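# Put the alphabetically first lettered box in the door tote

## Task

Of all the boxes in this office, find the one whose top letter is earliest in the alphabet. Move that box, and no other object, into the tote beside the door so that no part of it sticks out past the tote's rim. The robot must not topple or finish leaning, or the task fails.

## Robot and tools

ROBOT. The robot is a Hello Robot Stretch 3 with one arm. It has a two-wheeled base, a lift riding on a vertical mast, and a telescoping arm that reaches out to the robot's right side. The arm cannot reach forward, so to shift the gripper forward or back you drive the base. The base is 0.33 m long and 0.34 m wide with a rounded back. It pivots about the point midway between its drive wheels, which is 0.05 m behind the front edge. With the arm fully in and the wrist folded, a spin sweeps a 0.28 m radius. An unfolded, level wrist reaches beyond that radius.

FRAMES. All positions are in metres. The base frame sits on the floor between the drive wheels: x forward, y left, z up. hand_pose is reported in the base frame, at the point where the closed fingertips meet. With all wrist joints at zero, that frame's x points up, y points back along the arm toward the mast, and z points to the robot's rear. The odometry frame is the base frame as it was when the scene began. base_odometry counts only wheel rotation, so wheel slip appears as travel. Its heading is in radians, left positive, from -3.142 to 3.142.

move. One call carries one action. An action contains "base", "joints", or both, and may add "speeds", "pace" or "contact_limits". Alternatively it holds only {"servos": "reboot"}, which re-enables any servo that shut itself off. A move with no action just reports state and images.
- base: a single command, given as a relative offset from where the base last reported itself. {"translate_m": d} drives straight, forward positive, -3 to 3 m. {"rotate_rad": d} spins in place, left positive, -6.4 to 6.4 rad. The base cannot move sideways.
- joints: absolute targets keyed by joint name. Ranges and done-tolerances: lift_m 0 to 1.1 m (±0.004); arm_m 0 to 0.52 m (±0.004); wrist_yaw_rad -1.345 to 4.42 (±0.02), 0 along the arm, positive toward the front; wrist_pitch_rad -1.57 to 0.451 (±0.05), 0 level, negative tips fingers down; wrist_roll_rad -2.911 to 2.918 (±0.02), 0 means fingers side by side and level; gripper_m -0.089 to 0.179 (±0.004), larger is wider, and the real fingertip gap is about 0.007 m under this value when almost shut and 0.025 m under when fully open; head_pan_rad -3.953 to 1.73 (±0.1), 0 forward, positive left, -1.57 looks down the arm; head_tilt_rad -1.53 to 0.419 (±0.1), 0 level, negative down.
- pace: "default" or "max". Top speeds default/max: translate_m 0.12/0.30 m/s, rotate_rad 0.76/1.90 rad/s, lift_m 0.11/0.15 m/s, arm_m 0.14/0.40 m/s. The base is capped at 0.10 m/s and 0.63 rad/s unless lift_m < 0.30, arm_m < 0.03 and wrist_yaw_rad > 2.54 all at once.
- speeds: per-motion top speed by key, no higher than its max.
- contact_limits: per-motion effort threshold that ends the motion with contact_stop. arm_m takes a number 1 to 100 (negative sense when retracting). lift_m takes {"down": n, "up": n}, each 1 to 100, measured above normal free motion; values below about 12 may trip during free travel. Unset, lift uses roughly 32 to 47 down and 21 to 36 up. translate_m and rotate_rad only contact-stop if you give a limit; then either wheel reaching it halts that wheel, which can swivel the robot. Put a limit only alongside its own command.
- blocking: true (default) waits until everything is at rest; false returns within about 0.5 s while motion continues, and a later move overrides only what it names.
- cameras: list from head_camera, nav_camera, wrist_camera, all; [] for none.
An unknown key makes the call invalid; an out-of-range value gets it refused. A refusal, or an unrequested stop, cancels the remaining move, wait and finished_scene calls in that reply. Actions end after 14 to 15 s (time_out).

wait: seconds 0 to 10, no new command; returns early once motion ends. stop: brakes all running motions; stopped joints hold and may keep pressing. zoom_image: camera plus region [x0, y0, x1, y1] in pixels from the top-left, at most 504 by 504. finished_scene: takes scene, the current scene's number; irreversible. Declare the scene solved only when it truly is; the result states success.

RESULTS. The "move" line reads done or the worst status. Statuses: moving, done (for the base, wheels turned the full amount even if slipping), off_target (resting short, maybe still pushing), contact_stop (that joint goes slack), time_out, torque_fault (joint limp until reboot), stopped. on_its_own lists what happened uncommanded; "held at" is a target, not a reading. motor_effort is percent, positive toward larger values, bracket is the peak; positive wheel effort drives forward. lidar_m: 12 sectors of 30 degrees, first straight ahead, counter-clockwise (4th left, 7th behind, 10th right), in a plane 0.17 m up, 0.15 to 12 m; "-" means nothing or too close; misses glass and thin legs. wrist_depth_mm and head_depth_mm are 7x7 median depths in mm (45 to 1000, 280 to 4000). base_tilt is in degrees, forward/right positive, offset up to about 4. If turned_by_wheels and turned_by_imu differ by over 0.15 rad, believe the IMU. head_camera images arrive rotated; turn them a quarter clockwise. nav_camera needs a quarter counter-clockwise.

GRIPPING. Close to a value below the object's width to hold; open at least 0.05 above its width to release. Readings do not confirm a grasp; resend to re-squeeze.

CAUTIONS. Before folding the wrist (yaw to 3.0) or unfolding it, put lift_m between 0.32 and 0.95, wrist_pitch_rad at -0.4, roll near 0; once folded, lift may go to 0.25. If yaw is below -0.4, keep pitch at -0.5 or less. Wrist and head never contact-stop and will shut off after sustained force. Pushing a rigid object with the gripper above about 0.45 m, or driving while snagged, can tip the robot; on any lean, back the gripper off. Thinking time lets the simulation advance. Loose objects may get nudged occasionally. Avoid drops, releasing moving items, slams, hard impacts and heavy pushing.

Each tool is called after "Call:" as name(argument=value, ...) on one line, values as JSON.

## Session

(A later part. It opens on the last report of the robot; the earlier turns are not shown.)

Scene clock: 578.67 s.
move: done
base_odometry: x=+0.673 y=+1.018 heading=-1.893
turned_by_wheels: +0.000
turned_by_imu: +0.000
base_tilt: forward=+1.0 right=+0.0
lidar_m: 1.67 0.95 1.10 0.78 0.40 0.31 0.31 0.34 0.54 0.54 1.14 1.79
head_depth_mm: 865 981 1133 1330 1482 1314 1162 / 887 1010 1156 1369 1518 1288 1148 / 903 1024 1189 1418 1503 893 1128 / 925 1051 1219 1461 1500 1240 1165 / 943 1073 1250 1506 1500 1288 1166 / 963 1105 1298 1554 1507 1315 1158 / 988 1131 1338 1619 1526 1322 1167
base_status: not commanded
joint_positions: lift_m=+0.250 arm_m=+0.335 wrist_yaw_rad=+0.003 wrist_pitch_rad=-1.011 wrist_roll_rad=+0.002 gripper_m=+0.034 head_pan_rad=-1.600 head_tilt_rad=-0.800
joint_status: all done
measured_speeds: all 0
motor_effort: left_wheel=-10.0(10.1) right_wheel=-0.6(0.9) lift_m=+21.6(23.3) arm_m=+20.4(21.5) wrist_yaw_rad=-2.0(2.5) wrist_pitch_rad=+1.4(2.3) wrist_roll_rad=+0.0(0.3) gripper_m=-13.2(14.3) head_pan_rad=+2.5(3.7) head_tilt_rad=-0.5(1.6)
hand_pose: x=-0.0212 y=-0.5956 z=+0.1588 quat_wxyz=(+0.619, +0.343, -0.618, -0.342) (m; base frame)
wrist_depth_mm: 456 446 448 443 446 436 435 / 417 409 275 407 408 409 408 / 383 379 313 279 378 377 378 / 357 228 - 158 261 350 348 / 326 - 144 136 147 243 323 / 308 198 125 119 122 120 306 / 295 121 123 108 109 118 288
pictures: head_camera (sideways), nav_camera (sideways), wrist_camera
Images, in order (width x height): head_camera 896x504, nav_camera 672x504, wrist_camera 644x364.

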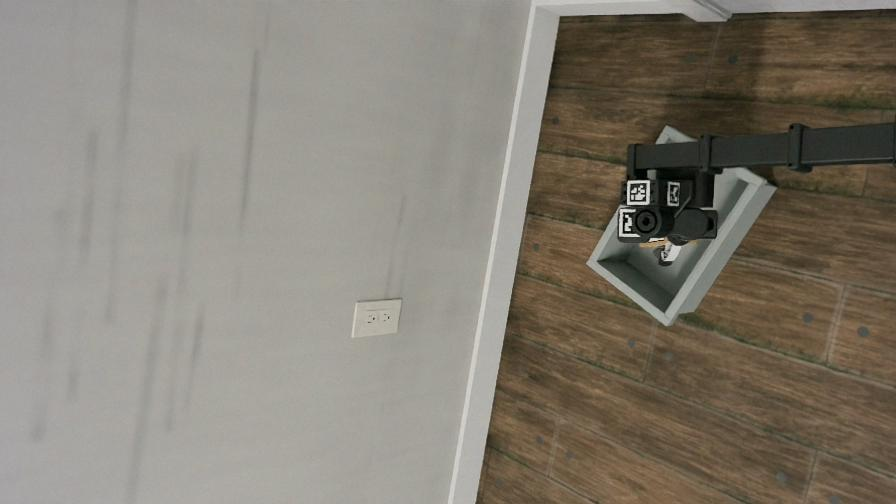

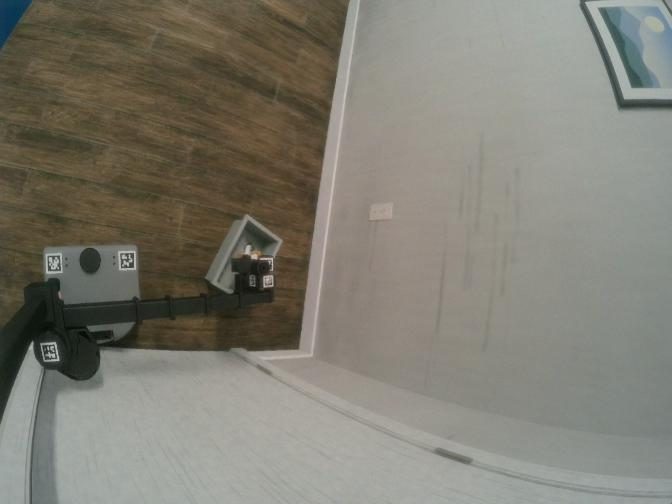

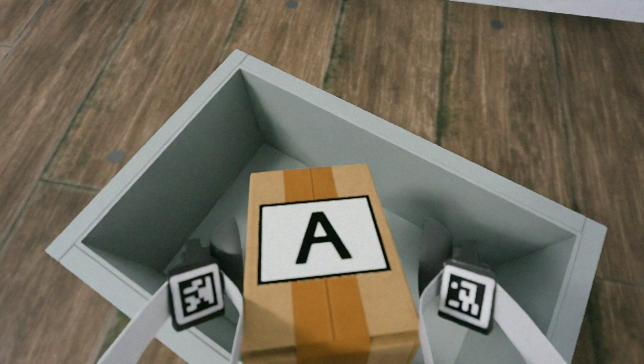

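Call:
move(joints={"lift_m": 0.17}, speeds={"lift_m": 0.04}, contact_limits={"lift_m": {"down": 13}}, cameras=["wrist_camera"])

Call:
move(joints={"lift_m": 0.13}, speeds={"lift_m": 0.03}, contact_limits={"lift_m": {"down": 13}}, cameras=["wrist_camera"])

Scene clock: 598.10 s.
move: done
base_odometry: x=+0.673 y=+1.018 heading=-1.893
turned_by_wheels: +0.000
turned_by_imu: +0.001
base_tilt: forward=+1.0 right=-0.1
lidar_m: 1.68 0.95 1.11 0.78 0.40 0.31 0.31 0.34 0.54 1.02 1.14 1.79
head_depth_mm: 870 981 1130 1330 1470 1303 1152 / 887 1004 1159 1364 1505 1317 1163 / 907 1028 1184 1400 1499 959 1126 / 925 1047 1218 1461 1515 1234 1167 / 945 1077 1250 1508 1502 1297 1159 / 962 1102 1294 1566 1527 1311 1164 / 987 1131 1324 1612 1506 1314 1162
base_status: not commanded
joint_positions: lift_m=+0.170 arm_m=+0.335 wrist_yaw_rad=+0.003 wrist_pitch_rad=-1.011 wrist_roll_rad=+0.002 gripper_m=+0.034 head_pan_rad=-1.600 head_tilt_rad=-0.800
joint_status: all done
measured_speeds: all 0
motor_effort: left_wheel=-9.7(10.1) right_wheel=-0.4(0.9) lift_m=+22.5(23.2) arm_m=+19.0(19.9) wrist_yaw_rad=-2.1(2.7) wrist_pitch_rad=+2.0(2.2) wrist_roll_rad=-0.1(0.3) gripper_m=-14.0(14.2) head_pan_rad=+1.8(3.7) head_tilt_rad=-0.3(1.8)
contact_limits: lift_m down 13 (down: maximum 72; up: maximum 65)
hand_pose: x=-0.0212 y=-0.5956 z=+0.0788 quat_wxyz=(+0.619, +0.343, -0.618, -0.342) (m; base frame)
wrist_depth_mm: 346 179 217 186 342 336 338 / 162 - 262 219 177 309 309 / - - - 264 212 172 155 / - - - 157 249 205 165 / 174 - 144 135 144 233 194 / 137 148 126 119 123 120 - / 116 118 123 108 109 119 -
pictures: wrist_camera
Images, in order (width x height): wrist_camera 644x364.

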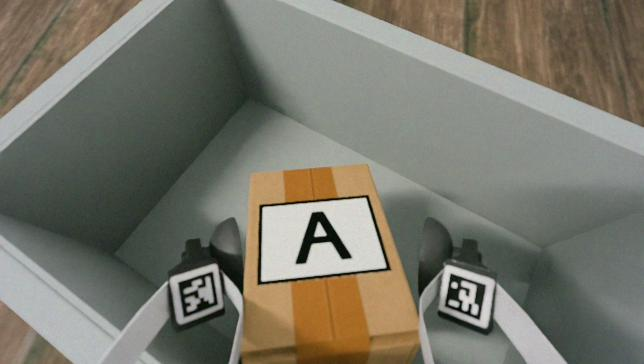

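Scene clock: 599.87 s.
move: done
base_odometry: x=+0.673 y=+1.018 heading=-1.893
turned_by_wheels: +0.000
turned_by_imu: +0.000
base_tilt: forward=+1.0 right=-0.2
lidar_m: 1.68 0.95 1.10 0.78 0.40 0.31 0.31 0.34 0.54 1.02 1.13 1.79
head_depth_mm: 871 985 1133 1325 1470 1313 1156 / 888 1004 1156 1375 1507 1306 1164 / 903 1023 1186 1412 1502 990 1113 / 924 1047 1220 1465 1508 1242 1165 / 946 1081 1264 1507 1511 1287 1157 / 966 1099 1296 1570 1515 1305 1165 / 985 1136 1331 1621 1508 1315 1164
base_status: not commanded
joint_positions: lift_m=+0.130 arm_m=+0.335 wrist_yaw_rad=-0.001 wrist_pitch_rad=-1.002 wrist_roll_rad=+0.002 gripper_m=+0.034 head_pan_rad=-1.600 head_tilt_rad=-0.800
joint_status: all done
measured_speeds: all 0
motor_effort: left_wheel=-9.9(9.9) right_wheel=+0.6(1.0) lift_m=+20.5(23.0) arm_m=+18.5(19.4) wrist_yaw_rad=+1.5(2.6) wrist_pitch_rad=+0.2(2.0) wrist_roll_rad=+0.0(0.3) gripper_m=-13.3(14.3) head_pan_rad=+0.6(3.7) head_tilt_rad=-1.0(2.1)
contact_limits: lift_m down 13 (down: maximum 72; up: maximum 65)
hand_pose: x=-0.0217 y=-0.5977 z=+0.0399 quat_wxyz=(+0.620, +0.339, -0.621, -0.341) (m; base frame)
wrist_depth_mm: - - 206 170 139 125 285 / - - 242 204 165 138 118 / - - - 234 196 160 134 / - - - 153 217 192 156 / - - 143 135 144 - 177 / 160 183 125 119 122 124 - / - 120 127 108 111 123 -
pictures: wrist_camera
Images, in order (width x height): wrist_camera 644x364.

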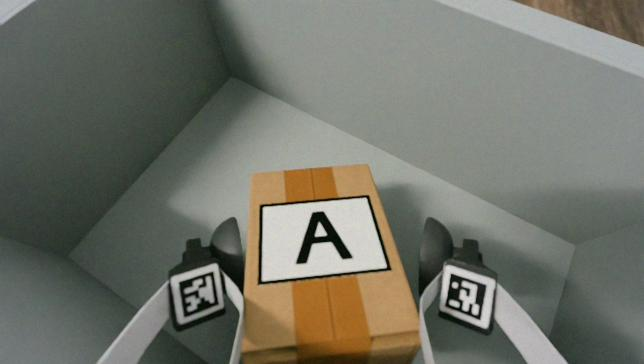

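Call:
move(joints={"lift_m": 0.105}, speeds={"lift_m": 0.02}, contact_limits={"lift_m": {"down": 13}}, cameras=["wrist_camera"])

Scene clock: 603.53 s.
move: done
base_odometry: x=+0.673 y=+1.018 heading=-1.893
turned_by_wheels: +0.000
turned_by_imu: +0.001
base_tilt: forward=+0.9 right=-0.1
lidar_m: 1.68 0.95 1.11 0.78 0.40 0.31 0.31 0.34 0.54 1.02 1.13 1.79
head_depth_mm: 875 982 1127 1324 1469 1308 1160 / 888 1002 1154 1367 1514 1308 1164 / 906 1031 1180 1424 1514 1022 1110 / 926 1049 1217 1463 1501 1249 1169 / 951 1075 1248 1513 1505 1283 1162 / 963 1105 1301 1560 1504 1304 1170 / 984 1139 1326 1621 1511 1310 1163
base_status: not commanded
joint_positions: lift_m=+0.105 arm_m=+0.335 wrist_yaw_rad=-0.002 wrist_pitch_rad=-0.996 wrist_roll_rad=+0.003 gripper_m=+0.034 head_pan_rad=-1.600 head_tilt_rad=-0.800
joint_status: all done
measured_speeds: all 0
motor_effort: left_wheel=-9.8(10.0) right_wheel=+1.2(1.4) lift_m=+13.9(22.3) arm_m=+17.8(18.4) wrist_yaw_rad=+1.6(2.4) wrist_pitch_rad=-1.0(1.2) wrist_roll_rad=-0.4(0.4) gripper_m=-12.8(14.8) head_pan_rad=+0.7(3.0) head_tilt_rad=-1.3(2.5)
contact_limits: lift_m down 13 (down: maximum 72; up: maximum 65)
hand_pose: x=-0.0218 y=-0.5990 z=+0.0155 quat_wxyz=(+0.620, +0.337, -0.622, -0.339) (m; base frame)
wrist_depth_mm: - - 191 158 131 111 97 / - - 224 190 154 127 109 / - - - 200 180 149 124 / - 196 194 140 194 175 145 / 184 185 151 127 146 183 169 / 173 173 124 116 118 167 171 / 137 160 123 110 113 123 163
pictures: wrist_camera
Images, in order (width x height): wrist_camera 644x364.

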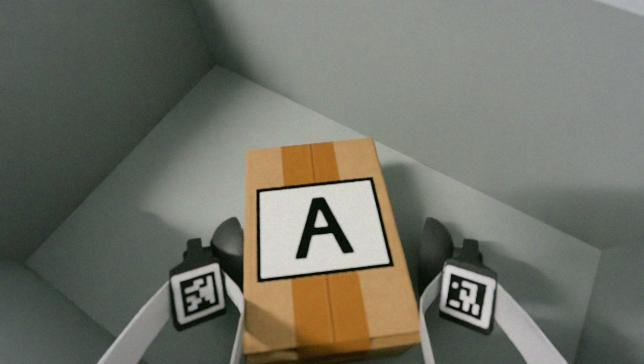

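Call:
move(joints={"gripper_m": 0.13}, cameras=["wrist_camera"])

Call:
move(joints={"lift_m": 0.5}, cameras=["wrist_camera", "head_camera"])

Scene clock: 607.20 s.
move: done
base_odometry: x=+0.673 y=+1.018 heading=-1.893
turned_by_wheels: +0.000
turned_by_imu: +0.001
base_tilt: forward=+0.8 right=-0.2
lidar_m: 1.68 0.95 1.11 0.78 0.40 0.31 0.31 0.34 0.54 1.03 1.13 1.79
head_depth_mm: 872 985 1133 1322 1471 1317 1158 / 887 1005 1159 1364 1512 1303 1164 / 903 1022 1192 1414 1510 1019 1113 / 925 1048 1223 1466 1506 1250 1160 / 943 1078 1258 1506 1510 1285 1162 / 966 1101 1284 1567 1502 1313 1160 / 983 1125 1339 1603 1520 1307 1163
base_status: not commanded
joint_positions: lift_m=+0.105 arm_m=+0.335 wrist_yaw_rad=-0.005 wrist_pitch_rad=-0.998 wrist_roll_rad=+0.003 gripper_m=+0.130 head_pan_rad=-1.600 head_tilt_rad=-0.800
joint_status: all done
measured_speeds: all 0
motor_effort: left_wheel=-9.6(10.0) right_wheel=+2.0(2.4) lift_m=+29.7(29.7) arm_m=+16.9(17.4) wrist_yaw_rad=+4.8(5.1) wrist_pitch_rad=-0.8(2.2) wrist_roll_rad=-0.3(0.5) gripper_m=+0.2(88.5) head_pan_rad=+1.1(2.6) head_tilt_rad=-2.3(2.4)
contact_limits: lift_m down 13 (down: maximum 72; up: maximum 65)
hand_pose: x=-0.0221 y=-0.5986 z=+0.0153 quat_wxyz=(+0.619, +0.337, -0.622, -0.341) (m; base frame)
wrist_depth_mm: - - 190 151 126 108 92 / - - 220 179 150 123 106 / - - - 200 176 146 123 / - 195 146 142 193 170 139 / 185 184 149 132 183 180 163 / 173 124 127 124 169 124 171 / - 127 118 117 159 156 103
pictures: wrist_camera
Images, in order (width x height): wrist_camera 644x364.

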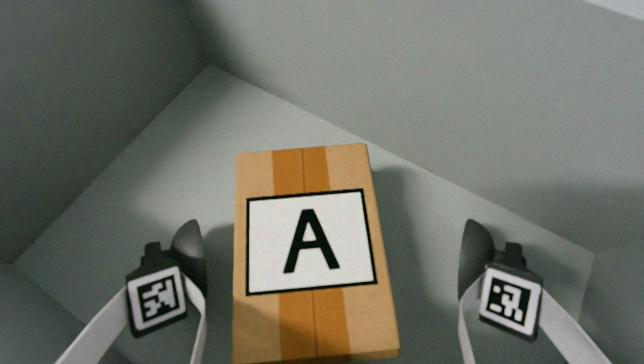

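Scene clock: 611.63 s.
move: done
base_odometry: x=+0.673 y=+1.018 heading=-1.893
turned_by_wheels: +0.000
turned_by_imu: +0.001
base_tilt: forward=+1.1 right=+0.0
lidar_m: 1.67 0.95 1.10 0.78 0.40 0.31 0.31 0.34 0.54 1.03 1.13 1.79
head_depth_mm: 866 984 1125 1330 1486 1307 1155 / 891 1002 1154 1374 1424 589 520 / 904 1028 1194 1389 724 1287 1158 / 928 1045 1212 1462 1328 1257 1159 / 945 1080 1262 1495 1515 1288 1160 / 966 1106 1295 1562 1502 1316 1167 / 984 1127 1335 1613 1506 1311 1155
base_status: not commanded
joint_positions: lift_m=+0.500 arm_m=+0.335 wrist_yaw_rad=-0.003 wrist_pitch_rad=-1.006 wrist_roll_rad=+0.003 gripper_m=+0.130 head_pan_rad=-1.600 head_tilt_rad=-0.800
joint_status: all done
measured_speeds: all 0
motor_effort: left_wheel=-9.3(9.7) right_wheel=+2.1(2.6) lift_m=+30.7(32.7) arm_m=+15.6(17.0) wrist_yaw_rad=+3.5(4.7) wrist_pitch_rad=+1.0(1.4) wrist_roll_rad=-0.2(0.5) gripper_m=-0.2(1.4) head_pan_rad=+1.1(2.3) head_tilt_rad=-2.2(3.5)
hand_pose: x=-0.0220 y=-0.5967 z=+0.4094 quat_wxyz=(+0.618, +0.339, -0.621, -0.343) (m; base frame)
wrist_depth_mm: - - - - - - - / 734 707 716 - - - - / 670 669 668 664 670 652 - / 629 626 623 616 614 611 602 / 595 589 575 565 589 581 552 / 535 124 145 488 510 123 488 / - 505 514 470 505 496 420
pictures: head_camera (sideways), wrist_camera
Images, in order (width x height): head_camera 896x504, wrist_camera 644x364.

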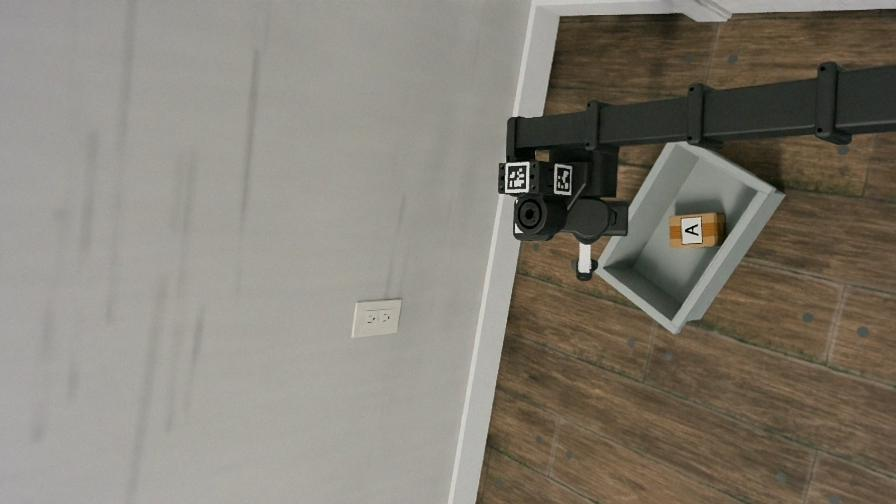

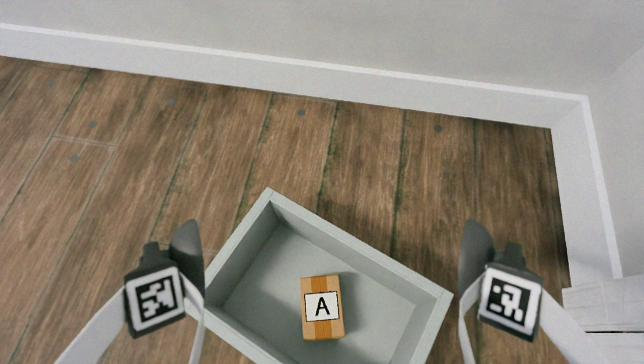

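Call:
finished_scene(scene=1, done=true)

The scene is finished: the task was done.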